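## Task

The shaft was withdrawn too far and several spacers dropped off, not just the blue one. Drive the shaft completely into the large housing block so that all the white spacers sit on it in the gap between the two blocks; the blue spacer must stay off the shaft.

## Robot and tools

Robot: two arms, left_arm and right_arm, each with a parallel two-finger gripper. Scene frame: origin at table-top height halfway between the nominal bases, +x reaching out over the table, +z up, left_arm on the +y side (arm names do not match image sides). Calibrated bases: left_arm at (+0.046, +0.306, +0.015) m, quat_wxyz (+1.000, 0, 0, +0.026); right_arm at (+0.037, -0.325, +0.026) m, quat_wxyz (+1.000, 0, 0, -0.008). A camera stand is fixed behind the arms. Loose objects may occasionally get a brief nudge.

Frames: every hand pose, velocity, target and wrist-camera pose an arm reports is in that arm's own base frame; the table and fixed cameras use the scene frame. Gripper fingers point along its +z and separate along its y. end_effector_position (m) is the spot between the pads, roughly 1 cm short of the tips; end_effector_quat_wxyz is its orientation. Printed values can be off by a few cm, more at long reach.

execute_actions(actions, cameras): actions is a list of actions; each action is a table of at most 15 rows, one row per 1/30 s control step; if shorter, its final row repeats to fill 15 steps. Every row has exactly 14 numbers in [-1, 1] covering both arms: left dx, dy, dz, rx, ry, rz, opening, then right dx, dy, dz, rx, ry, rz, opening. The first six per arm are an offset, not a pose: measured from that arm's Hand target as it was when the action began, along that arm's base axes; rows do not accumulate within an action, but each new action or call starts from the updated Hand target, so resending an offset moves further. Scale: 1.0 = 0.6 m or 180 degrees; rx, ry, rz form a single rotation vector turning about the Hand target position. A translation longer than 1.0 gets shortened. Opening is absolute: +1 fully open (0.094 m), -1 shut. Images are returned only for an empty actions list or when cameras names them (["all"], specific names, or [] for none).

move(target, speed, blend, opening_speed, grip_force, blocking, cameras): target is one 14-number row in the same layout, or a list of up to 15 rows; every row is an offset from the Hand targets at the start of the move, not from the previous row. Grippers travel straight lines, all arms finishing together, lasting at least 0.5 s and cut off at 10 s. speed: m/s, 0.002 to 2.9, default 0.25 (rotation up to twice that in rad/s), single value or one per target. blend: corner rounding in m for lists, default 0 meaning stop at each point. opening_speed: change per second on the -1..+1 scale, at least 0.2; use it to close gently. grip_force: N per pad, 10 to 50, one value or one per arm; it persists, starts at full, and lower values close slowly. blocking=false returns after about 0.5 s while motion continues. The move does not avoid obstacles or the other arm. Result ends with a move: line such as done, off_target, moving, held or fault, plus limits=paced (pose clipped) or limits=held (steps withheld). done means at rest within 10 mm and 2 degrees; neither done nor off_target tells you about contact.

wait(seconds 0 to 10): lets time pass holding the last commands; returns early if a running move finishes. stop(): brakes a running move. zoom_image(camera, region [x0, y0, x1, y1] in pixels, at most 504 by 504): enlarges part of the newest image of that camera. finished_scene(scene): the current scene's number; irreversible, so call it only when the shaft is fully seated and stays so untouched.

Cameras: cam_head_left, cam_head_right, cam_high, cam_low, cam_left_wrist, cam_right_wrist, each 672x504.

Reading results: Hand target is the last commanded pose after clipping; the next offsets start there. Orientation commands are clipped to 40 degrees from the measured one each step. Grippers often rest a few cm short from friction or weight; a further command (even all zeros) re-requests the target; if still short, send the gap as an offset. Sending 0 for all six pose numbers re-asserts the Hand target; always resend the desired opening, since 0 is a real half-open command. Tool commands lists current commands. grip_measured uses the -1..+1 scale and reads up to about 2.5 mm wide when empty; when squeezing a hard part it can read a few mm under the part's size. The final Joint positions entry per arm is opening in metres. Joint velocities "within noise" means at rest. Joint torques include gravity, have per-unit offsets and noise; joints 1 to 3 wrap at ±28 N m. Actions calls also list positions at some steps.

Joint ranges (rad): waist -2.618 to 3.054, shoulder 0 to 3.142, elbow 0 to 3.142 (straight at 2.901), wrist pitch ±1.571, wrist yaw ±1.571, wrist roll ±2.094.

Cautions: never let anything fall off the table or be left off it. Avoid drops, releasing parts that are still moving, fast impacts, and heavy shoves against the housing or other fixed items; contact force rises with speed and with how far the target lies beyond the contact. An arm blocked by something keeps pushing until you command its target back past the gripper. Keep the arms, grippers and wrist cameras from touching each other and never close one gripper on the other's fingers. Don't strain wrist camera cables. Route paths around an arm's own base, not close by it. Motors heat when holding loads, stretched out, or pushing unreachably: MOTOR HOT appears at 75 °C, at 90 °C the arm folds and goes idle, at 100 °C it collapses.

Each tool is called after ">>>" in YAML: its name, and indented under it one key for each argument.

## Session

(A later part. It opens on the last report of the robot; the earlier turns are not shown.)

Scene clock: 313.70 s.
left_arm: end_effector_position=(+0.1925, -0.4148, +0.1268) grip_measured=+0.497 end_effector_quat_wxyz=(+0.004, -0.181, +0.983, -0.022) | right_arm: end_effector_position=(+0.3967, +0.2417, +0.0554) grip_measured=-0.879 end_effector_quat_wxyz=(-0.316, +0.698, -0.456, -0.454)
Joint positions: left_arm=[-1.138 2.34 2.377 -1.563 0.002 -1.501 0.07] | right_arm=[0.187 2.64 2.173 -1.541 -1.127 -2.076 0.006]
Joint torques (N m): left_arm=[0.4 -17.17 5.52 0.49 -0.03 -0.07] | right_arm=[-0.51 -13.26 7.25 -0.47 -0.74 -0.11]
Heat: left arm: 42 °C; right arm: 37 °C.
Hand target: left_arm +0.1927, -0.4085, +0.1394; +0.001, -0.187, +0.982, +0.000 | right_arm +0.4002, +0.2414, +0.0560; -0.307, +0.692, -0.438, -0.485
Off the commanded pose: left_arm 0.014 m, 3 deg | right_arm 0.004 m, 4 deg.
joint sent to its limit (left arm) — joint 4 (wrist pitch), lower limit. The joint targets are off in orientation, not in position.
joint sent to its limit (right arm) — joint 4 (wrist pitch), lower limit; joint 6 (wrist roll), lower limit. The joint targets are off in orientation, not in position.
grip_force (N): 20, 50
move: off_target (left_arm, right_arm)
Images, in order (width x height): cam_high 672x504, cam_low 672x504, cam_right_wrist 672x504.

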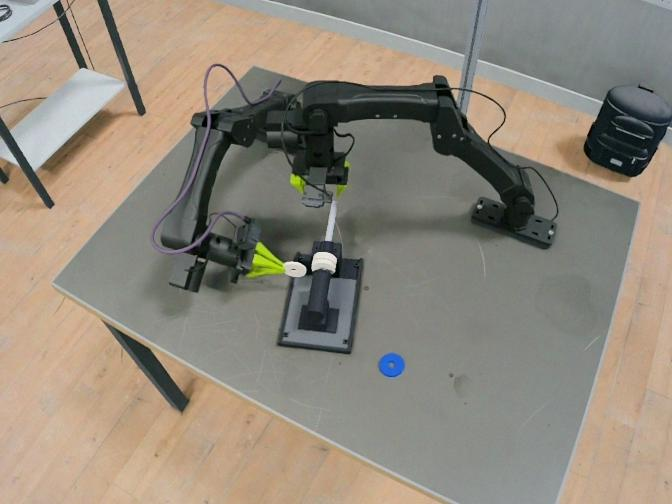

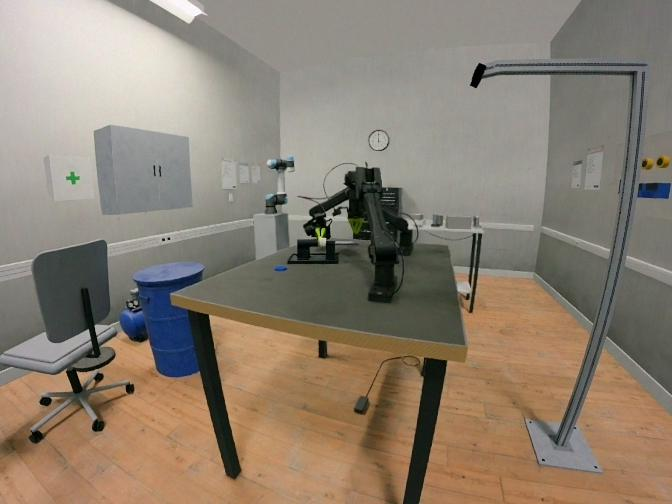

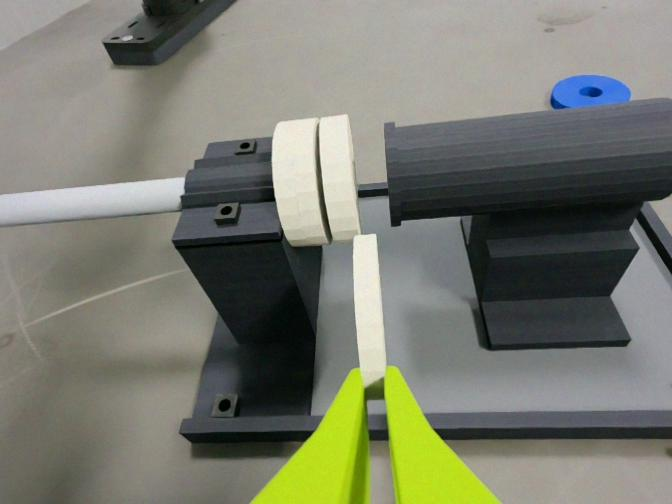

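>>> execute_actions:
  actions: []

Scene clock: 332.93 s.
left_arm: end_effector_position=(+0.1925, -0.4148, +0.1268) grip_measured=+0.497 end_effector_quat_wxyz=(+0.004, -0.181, +0.983, -0.022) | right_arm: end_effector_position=(+0.3967, +0.2417, +0.0554) grip_measured=-0.879 end_effector_quat_wxyz=(-0.316, +0.698, -0.456, -0.454)
Joint positions: left_arm=[-1.138 2.34 2.377 -1.563 0.002 -1.501 0.07] | right_arm=[0.187 2.64 2.173 -1.541 -1.127 -2.077 0.006]
Joint velocities: within noise
Joint torques (N m): left_arm=[0.4 -17.2 5.52 0.48 -0.03 -0.07] | right_arm=[-0.51 -13.29 7.24 -0.47 -0.74 -0.11]
Motor temperatures (°C): left_arm=[25 42 33 29 24 24 28] | right_arm=[25 36 30 28 25 25 25]
Heat: left arm: 42 °C; right arm: 36 °C.
Hand target: left_arm +0.1927, -0.4085, +0.1394; +0.001, -0.187, +0.982, +0.000 | right_arm +0.4002, +0.2414, +0.0560; -0.307, +0.692, -0.438, -0.485
Tool commands: left_gripper/opening=+0.5 right_gripper/opening=-1.0
Off the commanded pose: left_arm 0.014 m, 3 deg | right_arm 0.004 m, 4 deg.
grip_force (N): 20, 50

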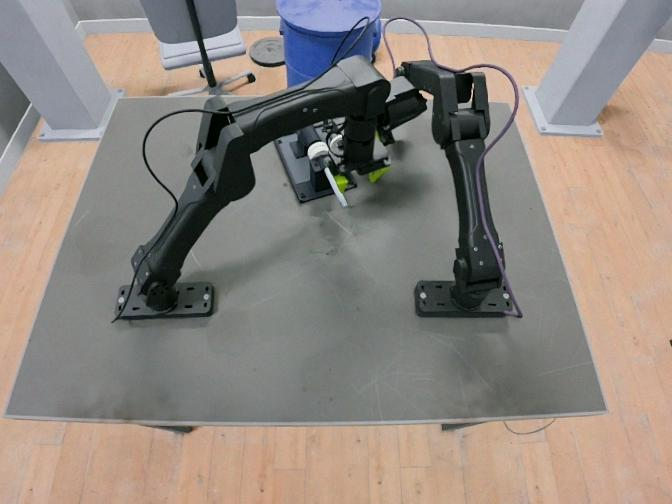

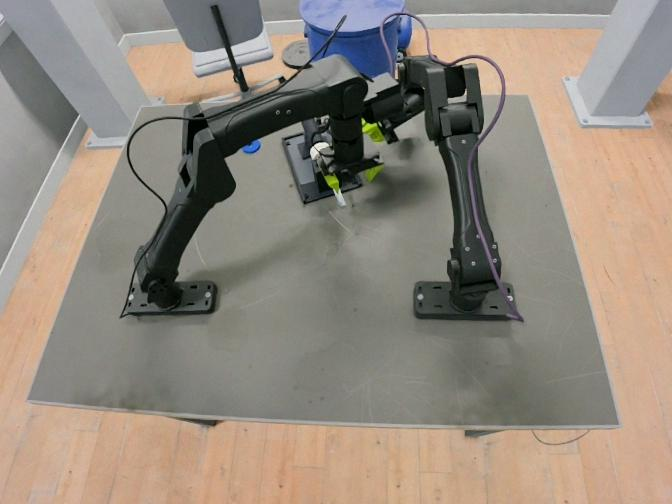

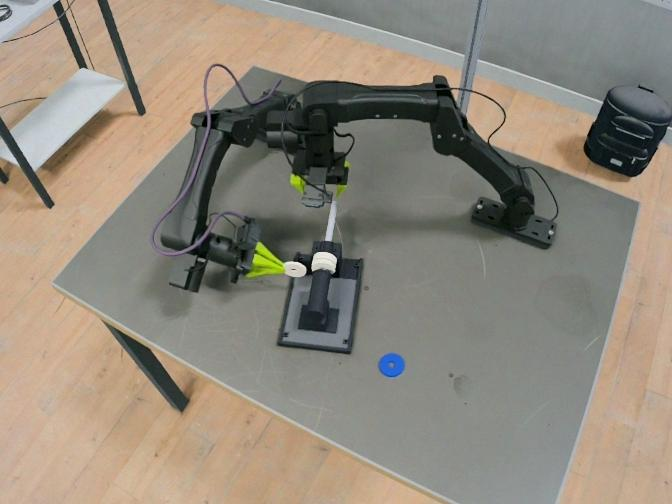

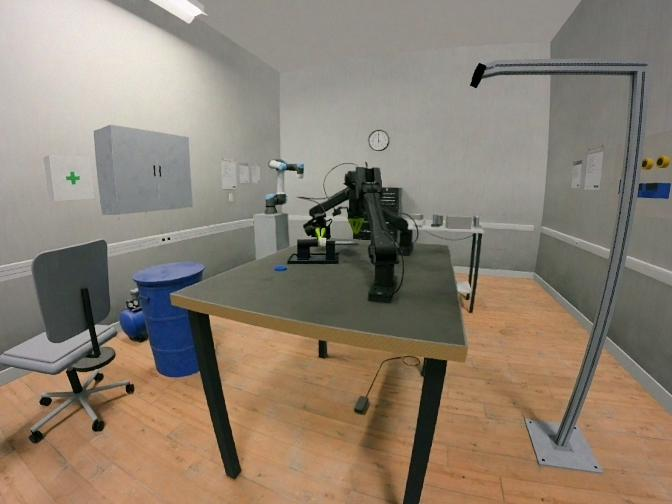

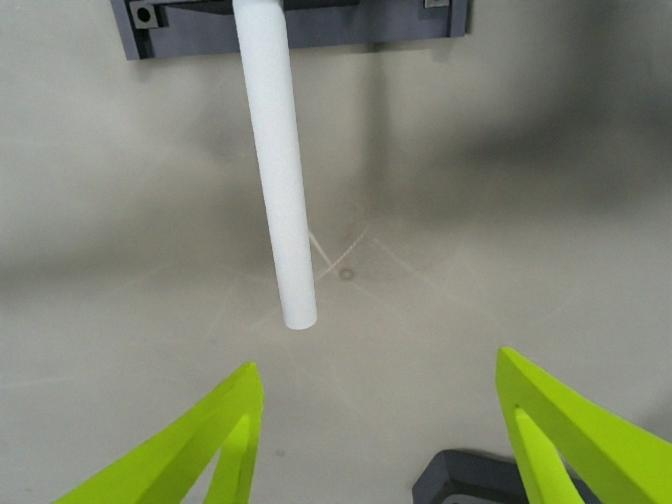

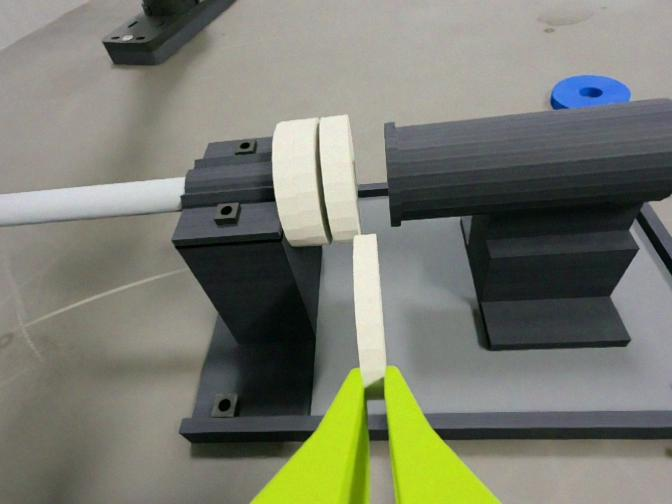

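>>> zoom_image:
  camera: "cam_right_wrist"
  region: [240, 90, 480, 430]

>>> zoom_image:
  camera: "cam_high"
  region: [230, 220, 390, 360]

>>> zoom_image:
  camera: "cam_low"
  region: [280, 215, 370, 275]

Scaled by 1.482 from the camera's 672x504 image, which has a finer 960x720 frame.

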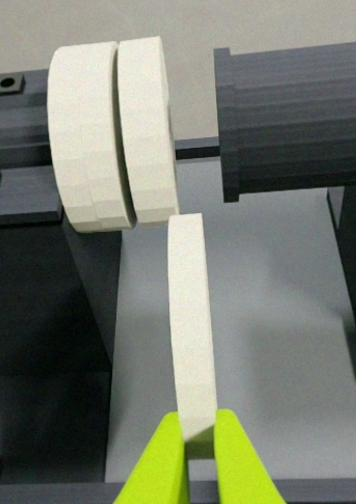

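Scaled by 3.150 from the camera's 672x504 image, which has a finer 960x720 frame.

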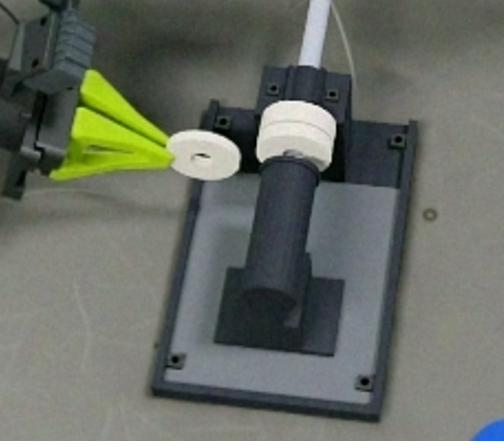

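Scaled by 5.600 from the camera's 672x504 image, which has a finer 960x720 frame.

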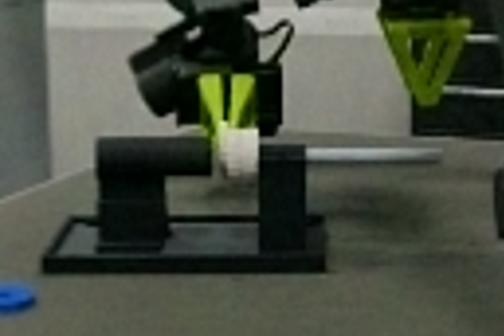

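>>> zoom_image:
  camera: "cam_high"
  region: [276, 240, 346, 300]

Scaled by 7.200 from the camera's 672x504 image, which has a finer 960x720 frame.

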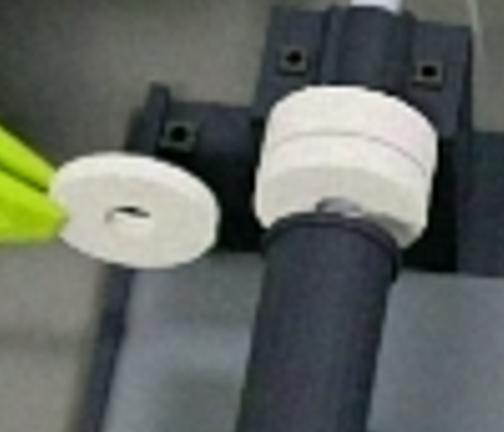

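>>> zoom_image:
  camera: "cam_high"
  region: [306, 246, 341, 276]

>>> zoom_image:
  camera: "cam_high"
  region: [276, 255, 311, 285]

Scaled by 14.400 from the camera's 672x504 image, which has a finer 960x720 frame.

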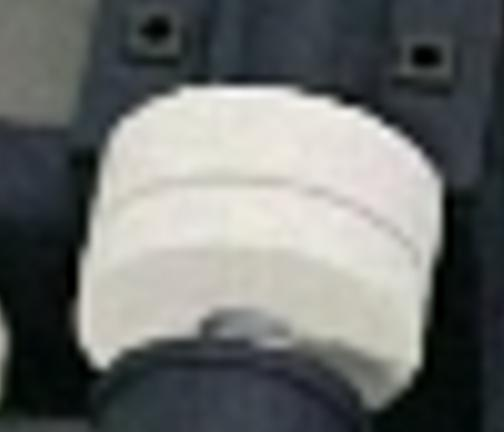

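Scaled by 14.400 from the camera's 672x504 image, which has a finer 960x720 frame.

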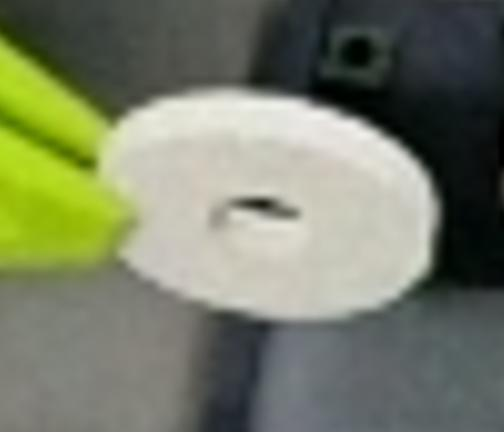

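>>> move:
  target: [0,0,0,0,0,0,0.5,-0.0102,0.0208,-0.0733,0,0,0,-1]
  speed: 0.08
  cameras: ["cam_right_wrist","cam_high","cam_low"]

Scene clock: 355.57 s.
left_arm: end_effector_position=(+0.1925, -0.4148, +0.1268) grip_measured=+0.497 end_effector_quat_wxyz=(+0.004, -0.181, +0.983, -0.022) | right_arm: end_effector_position=(+0.3889, +0.2481, +0.0140) grip_measured=-0.879 end_effector_quat_wxyz=(-0.294, +0.690, -0.461, -0.475)
Joint positions: left_arm=[-1.138 2.34 2.377 -1.563 0.002 -1.501 0.07] | right_arm=[0.205 2.734 2.173 -1.507 -1.127 -2.077 0.006]
Joint torques (N m): left_arm=[0.39 -17.2 5.52 0.49 -0.04 -0.07] | right_arm=[0.49 -13.03 7.83 -0.29 -0.73 -0.11]
Heat: left arm: 43 °C; right arm: 35 °C.
Hand target: left_arm +0.1927, -0.4085, +0.1394; +0.001, -0.187, +0.982, +0.000 | right_arm +0.3940, +0.2540, +0.0120; -0.307, +0.692, -0.438, -0.485
Off the commanded pose: left_arm 0.014 m, 3 deg | right_arm 0.008 m, 3 deg.
joint sent to its limit (left arm) — joint 4 (wrist pitch), lower limit. The joint targets are off in orientation, not in position.
joint sent to its limit (right arm) — joint 6 (wrist roll), lower limit. The joint targets still meet the commanded pose.
grip_force (N): 20, 50
move: off_target (left_arm, right_arm)
Images, in order (width x height): cam_high 672x504, cam_low 672x504, cam_right_wrist 672x504.

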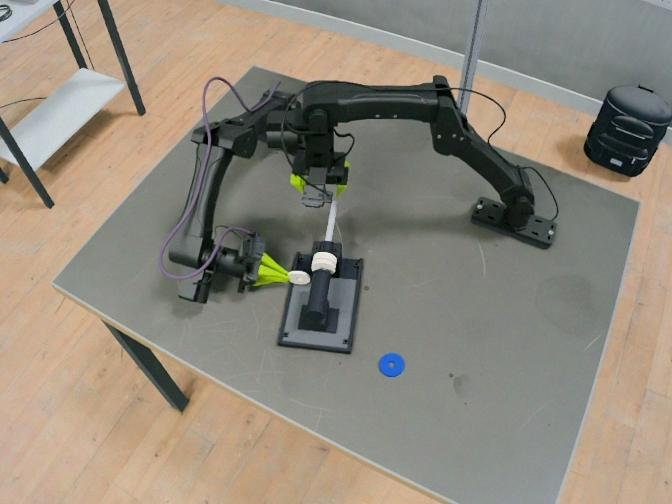

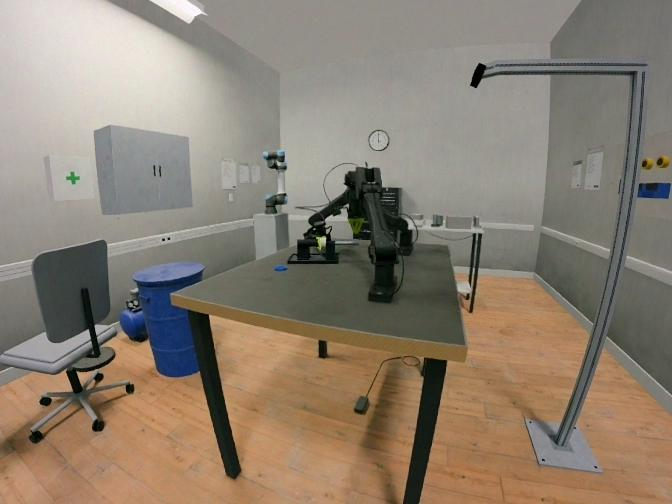

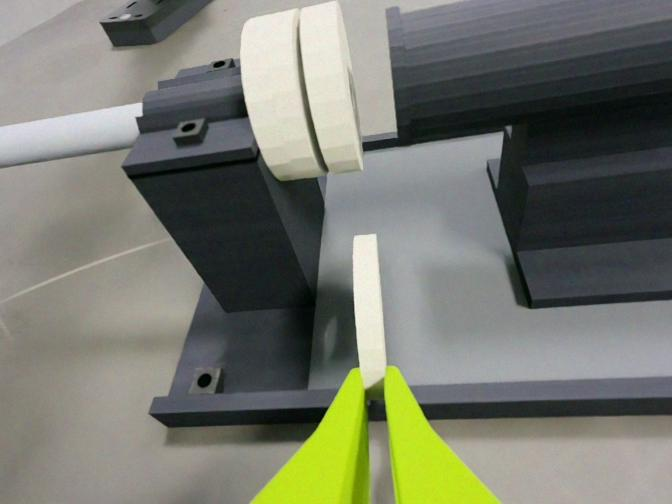

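>>> move:
  target: [0,0,0,0,0,0,0.5,-0.003,0.006,-0.0083,0,0,0,-1]
  speed: 0.03
  cameras: ["cam_right_wrist"]

Scene clock: 356.93 s.
left_arm: end_effector_position=(+0.1925, -0.4148, +0.1268) grip_measured=+0.497 end_effector_quat_wxyz=(+0.004, -0.181, +0.983, -0.022) | right_arm: end_effector_position=(+0.3893, +0.2505, +0.0131) grip_measured=-0.879 end_effector_quat_wxyz=(-0.297, +0.694, -0.457, -0.471)
Joint positions: left_arm=[-1.138 2.34 2.377 -1.563 0.002 -1.501 0.07] | right_arm=[0.21 2.734 2.173 -1.493 -1.127 -2.077 0.006]
Joint torques (N m): left_arm=[0.39 -17.18 5.52 0.49 -0.03 -0.07] | right_arm=[0.65 -12.21 7.47 -0.24 -0.77 -0.11]
Heat: left arm: 43 °C; right arm: 35 °C.
Hand target: left_arm +0.1927, -0.4085, +0.1394; +0.001, -0.187, +0.982, +0.000 | right_arm +0.3922, +0.2575, +0.0070; -0.307, +0.692, -0.438, -0.485
Off the commanded pose: left_arm 0.014 m, 3 deg | right_arm 0.010 m, 3 deg.
joint sent to its limit (left arm) — joint 4 (wrist pitch), lower limit. The joint targets are off in orientation, not in position.
joint sent to its limit (right arm) — joint 6 (wrist roll), lower limit. The joint targets still meet the commanded pose.
grip_force (N): 20, 50
move: off_target (left_arm, right_arm)
Images, in order (width x height): cam_right_wrist 672x504.

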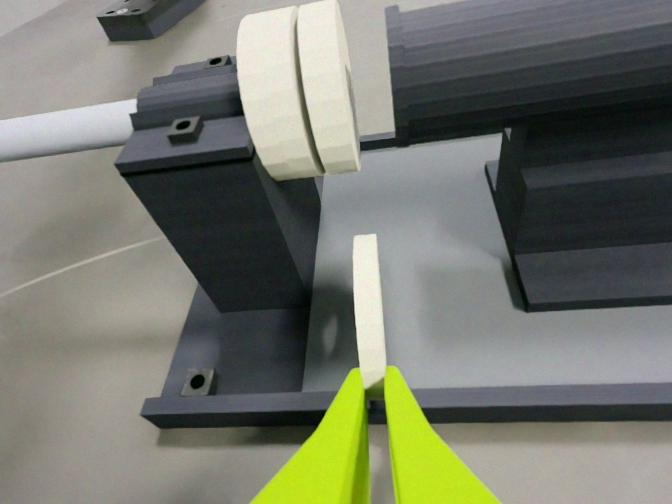

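>>> move:
  target: [0,0,0,0,0,0,0.5,0,0,-0.0117,0,0,0,-1]
  speed: 0.03
  cameras: ["cam_right_wrist"]

Scene clock: 358.13 s.
left_arm: end_effector_position=(+0.1925, -0.4148, +0.1268) grip_measured=+0.497 end_effector_quat_wxyz=(+0.004, -0.181, +0.983, -0.022) | right_arm: end_effector_position=(+0.3897, +0.2517, +0.0113) grip_measured=-0.879 end_effector_quat_wxyz=(-0.300, +0.689, -0.457, -0.475)
Joint positions: left_arm=[-1.138 2.34 2.377 -1.563 0.002 -1.501 0.07] | right_arm=[0.21 2.743 2.173 -1.489 -1.141 -2.077 0.006]
Joint torques (N m): left_arm=[0.4 -17.17 5.52 0.49 -0.03 -0.07] | right_arm=[0.65 -11.86 7.16 -0.14 -0.63 -0.11]
Heat: left arm: 43 °C; right arm: 35 °C.
Hand target: left_arm +0.1927, -0.4085, +0.1394; +0.001, -0.187, +0.982, +0.000 | right_arm +0.3922, +0.2575, +0.0001; -0.307, +0.692, -0.438, -0.485
Off the commanded pose: left_arm 0.014 m, 3 deg | right_arm 0.013 m, 3 deg.
joint sent to its limit (left arm) — joint 4 (wrist pitch), lower limit. The joint targets are off in orientation, not in position.
joint sent to its limit (right arm) — joint 6 (wrist roll), lower limit. The joint targets still meet the commanded pose.
grip_force (N): 20, 50
move: off_target (left_arm, right_arm)
Images, in order (width x height): cam_right_wrist 672x504.

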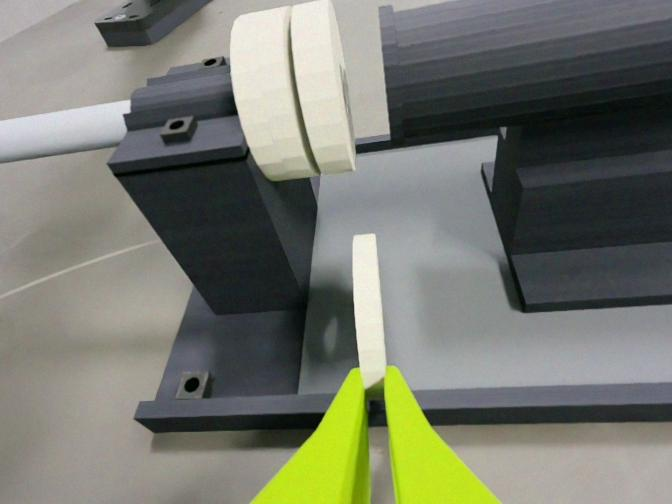

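>>> zoom_image:
  camera: "cam_right_wrist"
  region: [290, 220, 470, 440]

>>> zoom_image:
  camera: "cam_high"
  region: [276, 255, 336, 305]

Scaled by 2.291 from the camera's 672x504 image, which has a finer 960x720 frame.

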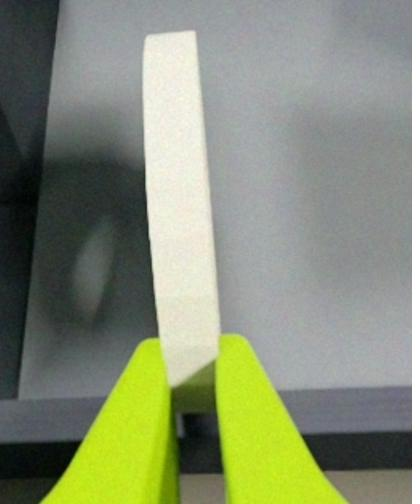

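This scene's latest camera images include none from cam_high. They are from: cam_right_wrist. cam_high's image comes with the result of a call that names it in "cameras".

>>> move:
  target: [0,0,0,0,0,0,0.5,0,0,-0.01,0,0,0,-1]
  speed: 0.03
  cameras: ["cam_right_wrist","cam_high"]

>>> zoom_image:
  camera: "cam_right_wrist"
  region: [290, 220, 470, 440]

>>> zoom_image:
  camera: "cam_high"
  region: [276, 255, 336, 305]

Scene clock: 360.03 s.
left_arm: end_effector_position=(+0.1925, -0.4148, +0.1268) grip_measured=+0.497 end_effector_quat_wxyz=(+0.004, -0.181, +0.983, -0.022) | right_arm: end_effector_position=(+0.3899, +0.2527, +0.0106) grip_measured=-0.879 end_effector_quat_wxyz=(-0.303, +0.684, -0.458, -0.479)
Joint positions: left_arm=[-1.138 2.34 2.377 -1.563 0.002 -1.501 0.07] | right_arm=[0.21 2.749 2.173 -1.489 -1.154 -2.077 0.006]
Joint torques (N m): left_arm=[0.4 -17.18 5.53 0.49 -0.03 -0.07] | right_arm=[0.64 -11.48 6.82 0 -0.51 -0.11]
Heat: left arm: 43 °C; right arm: 35 °C.
Hand target: left_arm +0.1927, -0.4085, +0.1394; +0.001, -0.187, +0.982, +0.000 | right_arm +0.3922, +0.2575, -0.0060; -0.307, +0.692, -0.438, -0.485
Off the commanded pose: left_arm 0.014 m, 3 deg | right_arm 0.017 m, 3 deg.
joint sent to its limit (left arm) — joint 4 (wrist pitch), lower limit. The joint targets are off in orientation, not in position.
joint sent to its limit (right arm) — joint 6 (wrist roll), lower limit. The joint targets still meet the commanded pose.
grip_force (N): 20, 50
move: off_target (left_arm, right_arm)
Images, in order (width x height): cam_high 672x504, cam_right_wrist 672x504.

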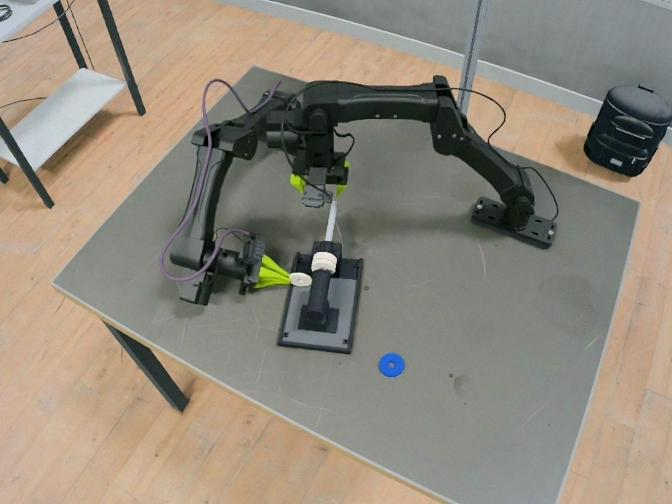

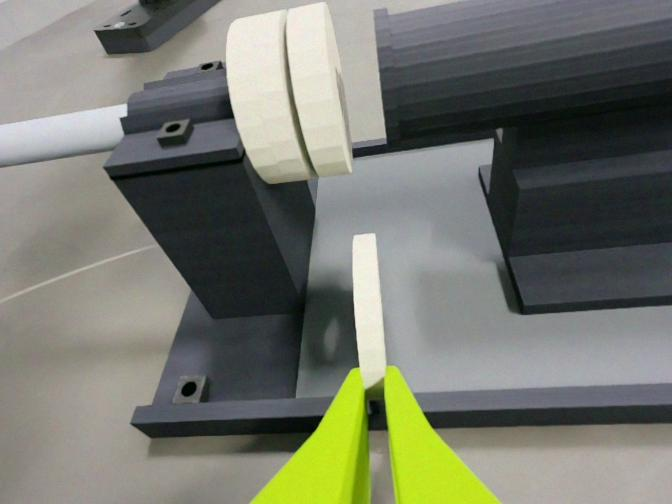

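Scaled by 2.291 from the camera's 672x504 image, which has a finer 960x720 frame.

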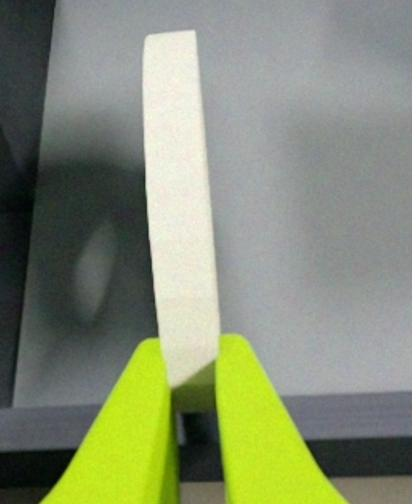

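Scaled by 8.400 from the camera's 672x504 image, which has a finer 960x720 frame.

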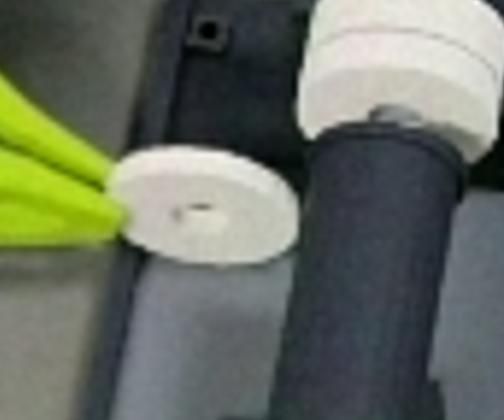

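>>> zoom_image:
  camera: "cam_high"
  region: [290, 248, 346, 290]

Scaled by 9.000 from the camera's 672x504 image, which has a finer 960x720 frame.

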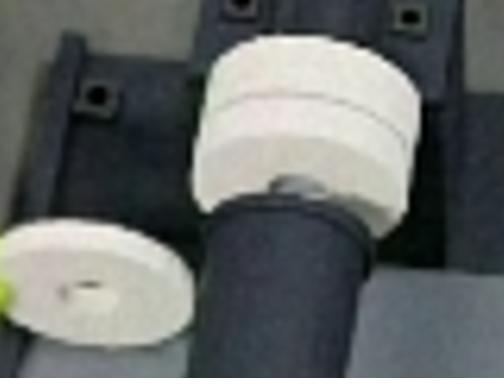

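>>> move:
  target: [0,0,0,0,0,0,0.5,0,0,0,0,0,0,-0.8]
  speed: 0.03
  cameras: ["cam_right_wrist"]

>>> zoom_image:
  camera: "cam_right_wrist"
  region: [290, 220, 470, 440]

Scene clock: 365.97 s.
left_arm: end_effector_position=(+0.1925, -0.4148, +0.1268) grip_measured=+0.497 end_effector_quat_wxyz=(+0.004, -0.181, +0.983, -0.022) | right_arm: end_effector_position=(+0.3902, +0.2522, +0.0020) grip_measured=-0.802 end_effector_quat_wxyz=(-0.302, +0.687, -0.457, -0.477)
Joint positions: left_arm=[-1.138 2.34 2.377 -1.563 0.002 -1.501 0.07] | right_arm=[0.21 2.764 2.173 -1.47 -1.147 -2.077 0.009]
Joint torques (N m): left_arm=[0.4 -17.17 5.53 0.49 -0.03 -0.06] | right_arm=[0.65 -12.6 7.3 -0.22 -0.57 -0.11]
Heat: left arm: 43 °C; right arm: 36 °C.
Hand target: left_arm +0.1927, -0.4085, +0.1394; +0.001, -0.187, +0.982, +0.000 | right_arm +0.3923, +0.2575, -0.0060; -0.307, +0.692, -0.438, -0.485
Off the commanded pose: left_arm 0.014 m, 3 deg | right_arm 0.010 m, 3 deg.
joint sent to its limit (left arm) — joint 4 (wrist pitch), lower limit. The joint targets are off in orientation, not in position.
joint sent to its limit (right arm) — joint 6 (wrist roll), lower limit. The joint targets still meet the commanded pose.
grip_force (N): 20, 50
move: off_target (left_arm, right_arm)
Images, in order (width x height): cam_right_wrist 672x504.

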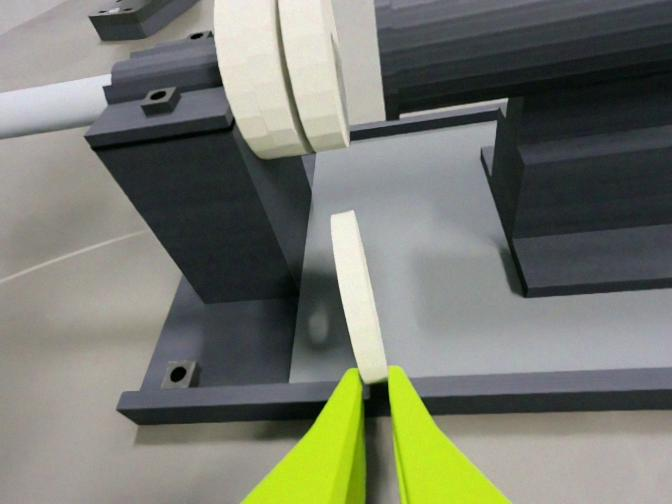

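Scaled by 2.291 from the camera's 672x504 image, which has a finer 960x720 frame.

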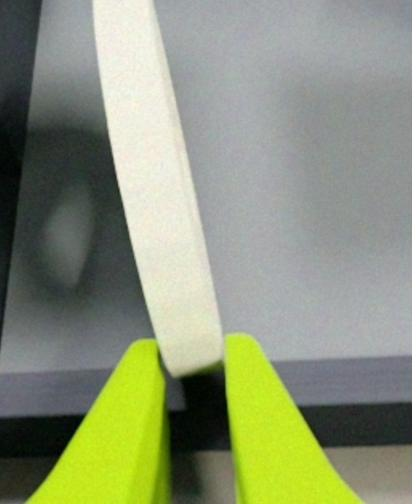

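>>> move:
  target: [0,0,0,0,0,0,0.5,0.0071,-0.0151,0,0,0,0,-0.8]
  speed: 0.03
  cameras: ["cam_right_wrist"]

>>> zoom_image:
  camera: "cam_right_wrist"
  region: [290, 190, 470, 410]

Scene clock: 368.80 s.
left_arm: end_effector_position=(+0.1925, -0.4148, +0.1268) grip_measured=+0.497 end_effector_quat_wxyz=(+0.004, -0.181, +0.983, -0.022) | right_arm: end_effector_position=(+0.3905, +0.2496, +0.0001) grip_measured=-0.802 end_effector_quat_wxyz=(-0.299, +0.690, -0.459, -0.474)
Joint positions: left_arm=[-1.138 2.34 2.377 -1.563 0.002 -1.501 0.07] | right_arm=[0.206 2.764 2.173 -1.469 -1.134 -2.077 0.009]
Joint torques (N m): left_arm=[0.39 -17.18 5.52 0.49 -0.03 -0.07] | right_arm=[-0.57 -12.93 7.27 -0.26 -0.57 -0.11]
Heat: left arm: 43 °C; right arm: 36 °C.
Hand target: left_arm +0.1927, -0.4085, +0.1394; +0.001, -0.187, +0.982, +0.000 | right_arm +0.3965, +0.2485, -0.0060; -0.307, +0.692, -0.438, -0.485
Off the commanded pose: left_arm 0.014 m, 3 deg | right_arm 0.009 m, 3 deg.
joint sent to its limit (left arm) — joint 4 (wrist pitch), lower limit. The joint targets are off in orientation, not in position.
joint sent to its limit (right arm) — joint 6 (wrist roll), lower limit. The joint targets are off in orientation, not in position.
grip_force (N): 20, 50
move: off_target (left_arm, right_arm)
Images, in order (width x height): cam_right_wrist 672x504.

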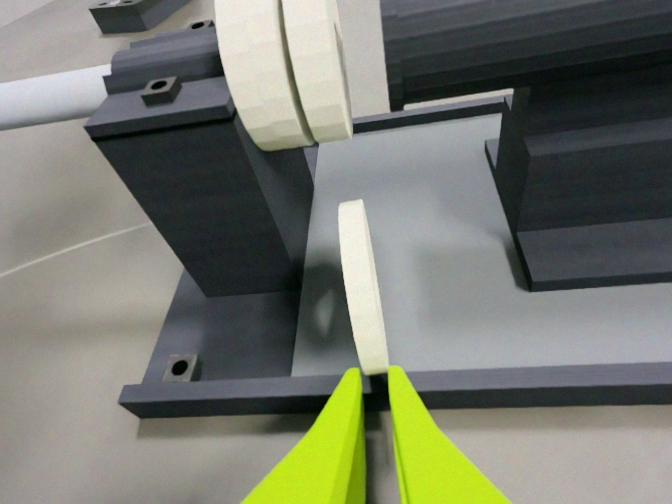

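Scaled by 2.291 from the camera's 672x504 image, which has a finer 960x720 frame.

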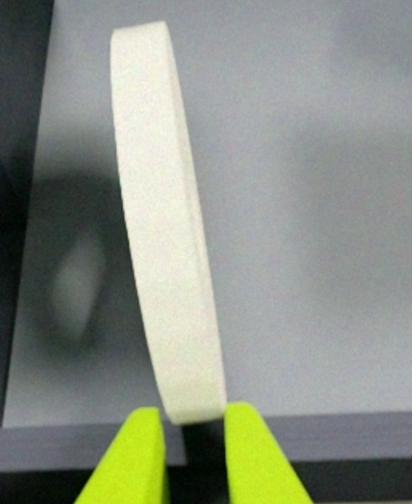

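>>> move:
  target: [0,0,0,0,0,0,0.5,0,0,0.045,0,0,0,-0.8]
  speed: 0.04
  cameras: ["cam_right_wrist"]

>>> zoom_image:
  camera: "cam_right_wrist"
  region: [290, 190, 470, 410]

Scene clock: 372.03 s.
left_arm: end_effector_position=(+0.1925, -0.4148, +0.1268) grip_measured=+0.497 end_effector_quat_wxyz=(+0.004, -0.181, +0.983, -0.022) | right_arm: end_effector_position=(+0.3876, +0.2490, +0.0032) grip_measured=-0.802 end_effector_quat_wxyz=(-0.291, +0.685, -0.464, -0.481)
Joint positions: left_arm=[-1.138 2.34 2.377 -1.563 0.002 -1.501 0.07] | right_arm=[0.206 2.764 2.179 -1.5 -1.134 -2.077 0.009]
Joint torques (N m): left_arm=[0.4 -17.18 5.53 0.49 -0.03 -0.07] | right_arm=[-0.55 -17.62 7.6 -0.59 -0.57 -0.11]
Heat: left arm: 43 °C; right arm: 37 °C.
Hand target: left_arm +0.1927, -0.4085, +0.1394; +0.001, -0.187, +0.982, +0.000 | right_arm +0.3964, +0.2485, +0.0210; -0.307, +0.692, -0.438, -0.485
Off the commanded pose: left_arm 0.014 m, 3 deg | right_arm 0.020 m, 4 deg.
joint sent to its limit (left arm) — joint 4 (wrist pitch), lower limit. The joint targets are off in orientation, not in position.
joint sent to its limit (right arm) — joint 6 (wrist roll), lower limit. The joint targets are off in orientation, not in position.
grip_force (N): 20, 50
move: off_target (left_arm, right_arm)
Images, in order (width x height): cam_right_wrist 672x504.

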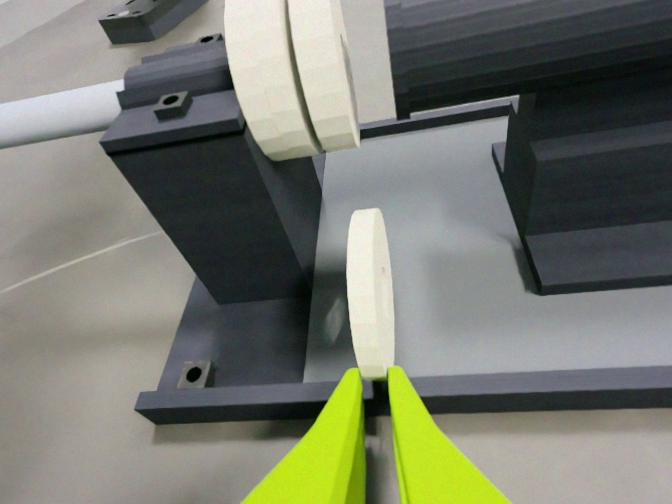

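Scaled by 2.291 from the camera's 672x504 image, which has a finer 960x720 frame.

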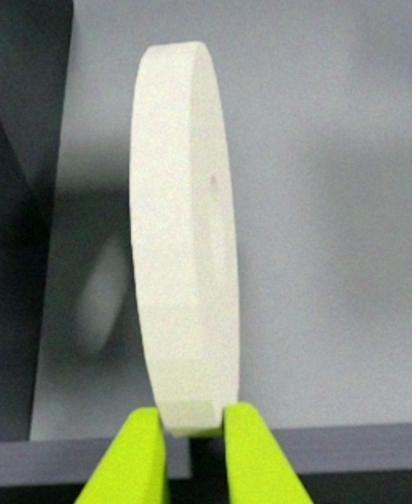

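>>> move:
  target: [0,0,0,0,0,0,0.5,0,0,0.008,0,0,0,-0.8]
  speed: 0.04
  cameras: ["cam_right_wrist"]

>>> zoom_image:
  camera: "cam_right_wrist"
  region: [290, 190, 470, 410]

Scene clock: 373.47 s.
left_arm: end_effector_position=(+0.1925, -0.4148, +0.1268) grip_measured=+0.497 end_effector_quat_wxyz=(+0.004, -0.181, +0.983, -0.022) | right_arm: end_effector_position=(+0.3862, +0.2487, +0.0040) grip_measured=-0.802 end_effector_quat_wxyz=(-0.287, +0.683, -0.466, -0.484)
Joint positions: left_arm=[-1.138 2.34 2.377 -1.563 0.002 -1.501 0.07] | right_arm=[0.206 2.764 2.179 -1.512 -1.134 -2.077 0.009]
Joint torques (N m): left_arm=[0.4 -17.18 5.53 0.48 -0.03 -0.07] | right_arm=[-0.54 -18.5 7.73 -0.62 -0.56 -0.11]
Heat: left arm: 43 °C; right arm: 37 °C.
Hand target: left_arm +0.1927, -0.4085, +0.1394; +0.001, -0.187, +0.982, +0.000 | right_arm +0.3964, +0.2485, +0.0258; -0.307, +0.692, -0.438, -0.485
Off the commanded pose: left_arm 0.014 m, 3 deg | right_arm 0.024 m, 4 deg.
joint sent to its limit (left arm) — joint 4 (wrist pitch), lower limit. The joint targets are off in orientation, not in position.
joint sent to its limit (right arm) — joint 6 (wrist roll), lower limit. The joint targets are off in orientation, not in position.
grip_force (N): 20, 50
move: off_target (left_arm, right_arm)
Images, in order (width x height): cam_right_wrist 672x504.

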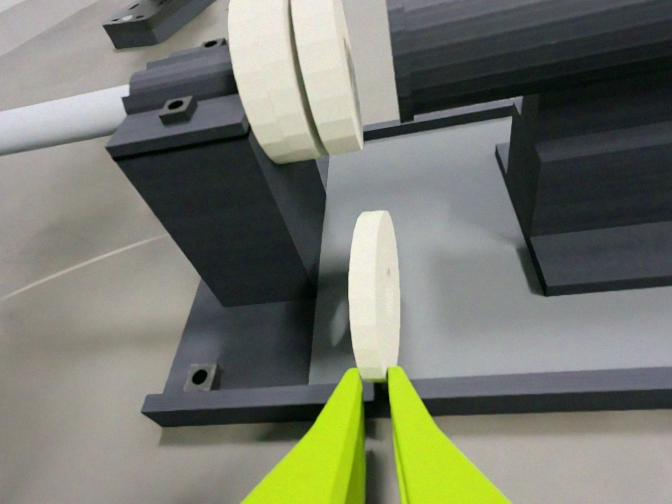

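Scaled by 2.291 from the camera's 672x504 image, which has a finer 960x720 frame.

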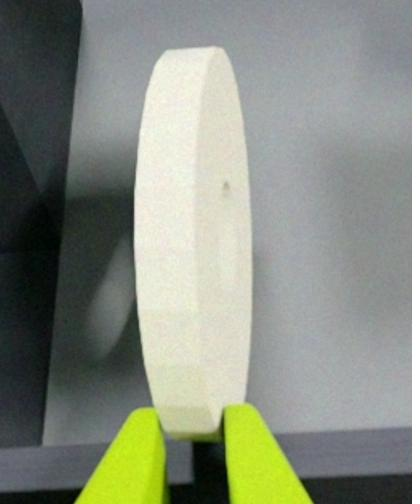

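>>> move:
  target: [0,0,0,0,0,0,0.5,0,0,0,0,0,0,-1]
  speed: 0.04
  opening_speed: 0.3
  cameras: ["cam_right_wrist"]

>>> zoom_image:
  camera: "cam_right_wrist"
  region: [290, 190, 470, 410]

Scene clock: 377.03 s.
left_arm: end_effector_position=(+0.1925, -0.4148, +0.1268) grip_measured=+0.497 end_effector_quat_wxyz=(+0.004, -0.181, +0.983, -0.022) | right_arm: end_effector_position=(+0.3861, +0.2486, +0.0041) grip_measured=-0.900 end_effector_quat_wxyz=(-0.287, +0.682, -0.466, -0.485)
Joint positions: left_arm=[-1.138 2.34 2.377 -1.563 0.002 -1.501 0.07] | right_arm=[0.206 2.764 2.179 -1.513 -1.134 -2.077 0.005]
Joint torques (N m): left_arm=[0.4 -17.18 5.52 0.49 -0.03 -0.07] | right_arm=[-0.54 -18.5 7.73 -0.6 -0.57 -0.11]
Heat: left arm: 43 °C; right arm: 38 °C.
Hand target: left_arm +0.1927, -0.4085, +0.1394; +0.001, -0.187, +0.982, +0.000 | right_arm +0.3964, +0.2485, +0.0258; -0.307, +0.692, -0.438, -0.485
Off the commanded pose: left_arm 0.014 m, 3 deg | right_arm 0.024 m, 4 deg.
joint sent to its limit (left arm) — joint 4 (wrist pitch), lower limit. The joint targets are off in orientation, not in position.
joint sent to its limit (right arm) — joint 6 (wrist roll), lower limit. The joint targets are off in orientation, not in position.
grip_force (N): 20, 50
move: off_target (left_arm, right_arm)
Images, in order (width x height): cam_right_wrist 672x504.

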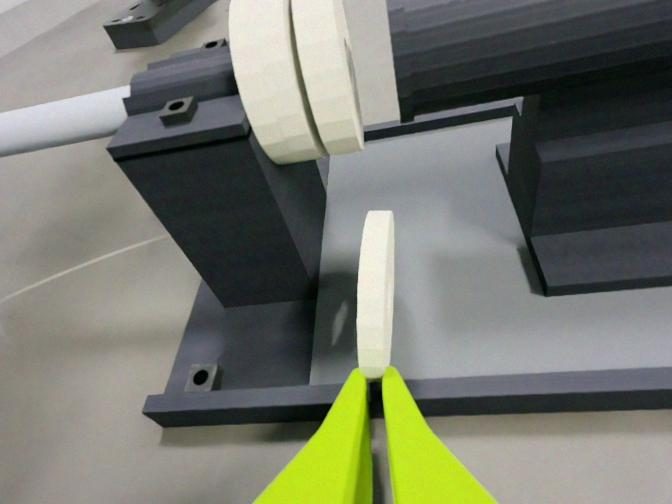

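Scaled by 2.291 from the camera's 672x504 image, which has a finer 960x720 frame.

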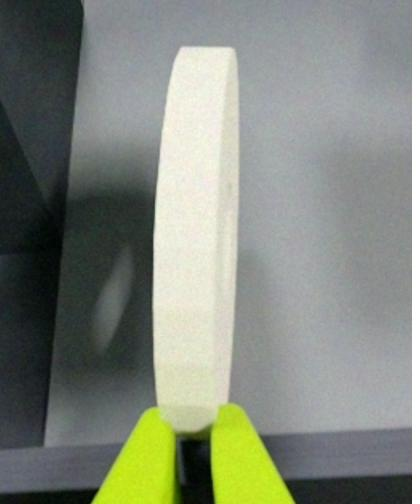

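>>> move:
  target: [0,0,0,0,0,0,0.5,0.0043,-0.009,0.0833,0,0,0,-1]
  speed: 0.08
  cameras: ["cam_right_wrist","cam_high"]

>>> zoom_image:
  camera: "cam_right_wrist"
  region: [240, 90, 480, 430]

>>> zoom_image:
  camera: "cam_high"
  region: [276, 240, 346, 300]

Scene clock: 379.83 s.
left_arm: end_effector_position=(+0.1925, -0.4148, +0.1268) grip_measured=+0.497 end_effector_quat_wxyz=(+0.004, -0.181, +0.983, -0.022) | right_arm: end_effector_position=(+0.3961, +0.2441, +0.0504) grip_measured=-0.902 end_effector_quat_wxyz=(-0.308, +0.691, -0.463, -0.461)
Joint positions: left_arm=[-1.138 2.34 2.377 -1.563 0.002 -1.501 0.07] | right_arm=[0.192 2.656 2.181 -1.54 -1.131 -2.055 0.005]
Joint torques (N m): left_arm=[0.4 -17.18 5.52 0.49 -0.03 -0.07] | right_arm=[-0.54 -20 5.29 -0.49 -0.73 0.01]
Heat: left arm: 43 °C; right arm: 39 °C.
Hand target: left_arm +0.1927, -0.4085, +0.1394; +0.001, -0.187, +0.982, +0.000 | right_arm +0.3991, +0.2430, +0.0759; -0.307, +0.692, -0.438, -0.485
Off the commanded pose: left_arm 0.014 m, 3 deg | right_arm 0.026 m, 4 deg.
joint sent to its limit (left arm) — joint 4 (wrist pitch), lower limit. The joint targets are off in orientation, not in position.
joint sent to its limit (right arm) — joint 4 (wrist pitch), lower limit. The joint targets are off in orientation, not in position.
grip_force (N): 20, 50
move: off_target (left_arm, right_arm)
Images, in order (width x height): cam_high 672x504, cam_right_wrist 672x504.

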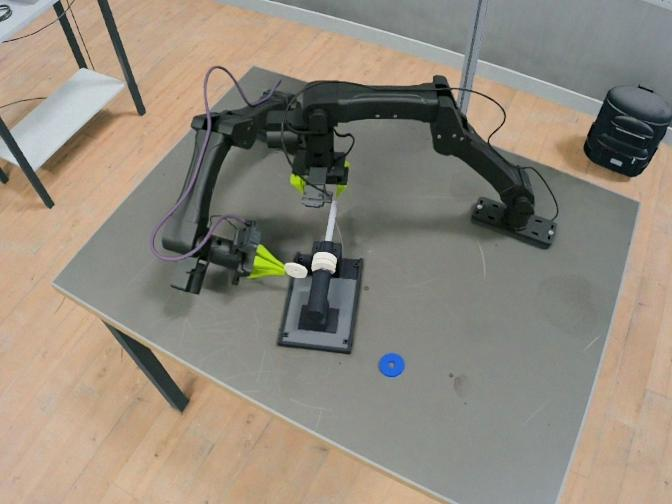

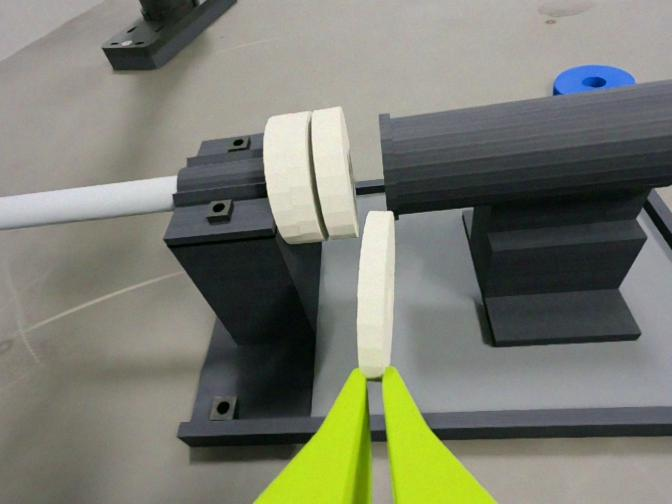

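Scaled by 1.482 from the camera's 672x504 image, which has a finer 960x720 frame.

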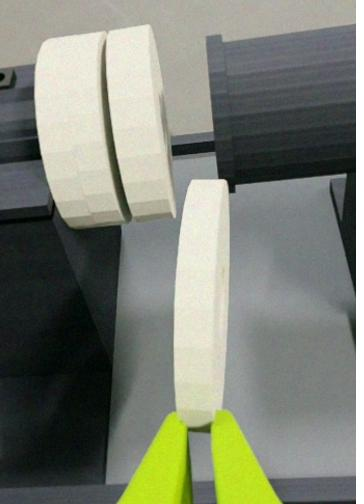

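Scaled by 7.200 from the camera's 672x504 image, which has a finer 960x720 frame.

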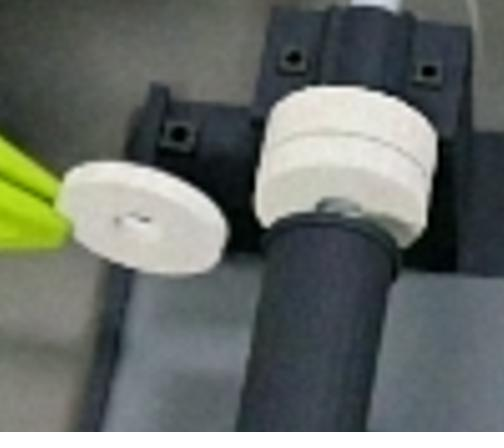

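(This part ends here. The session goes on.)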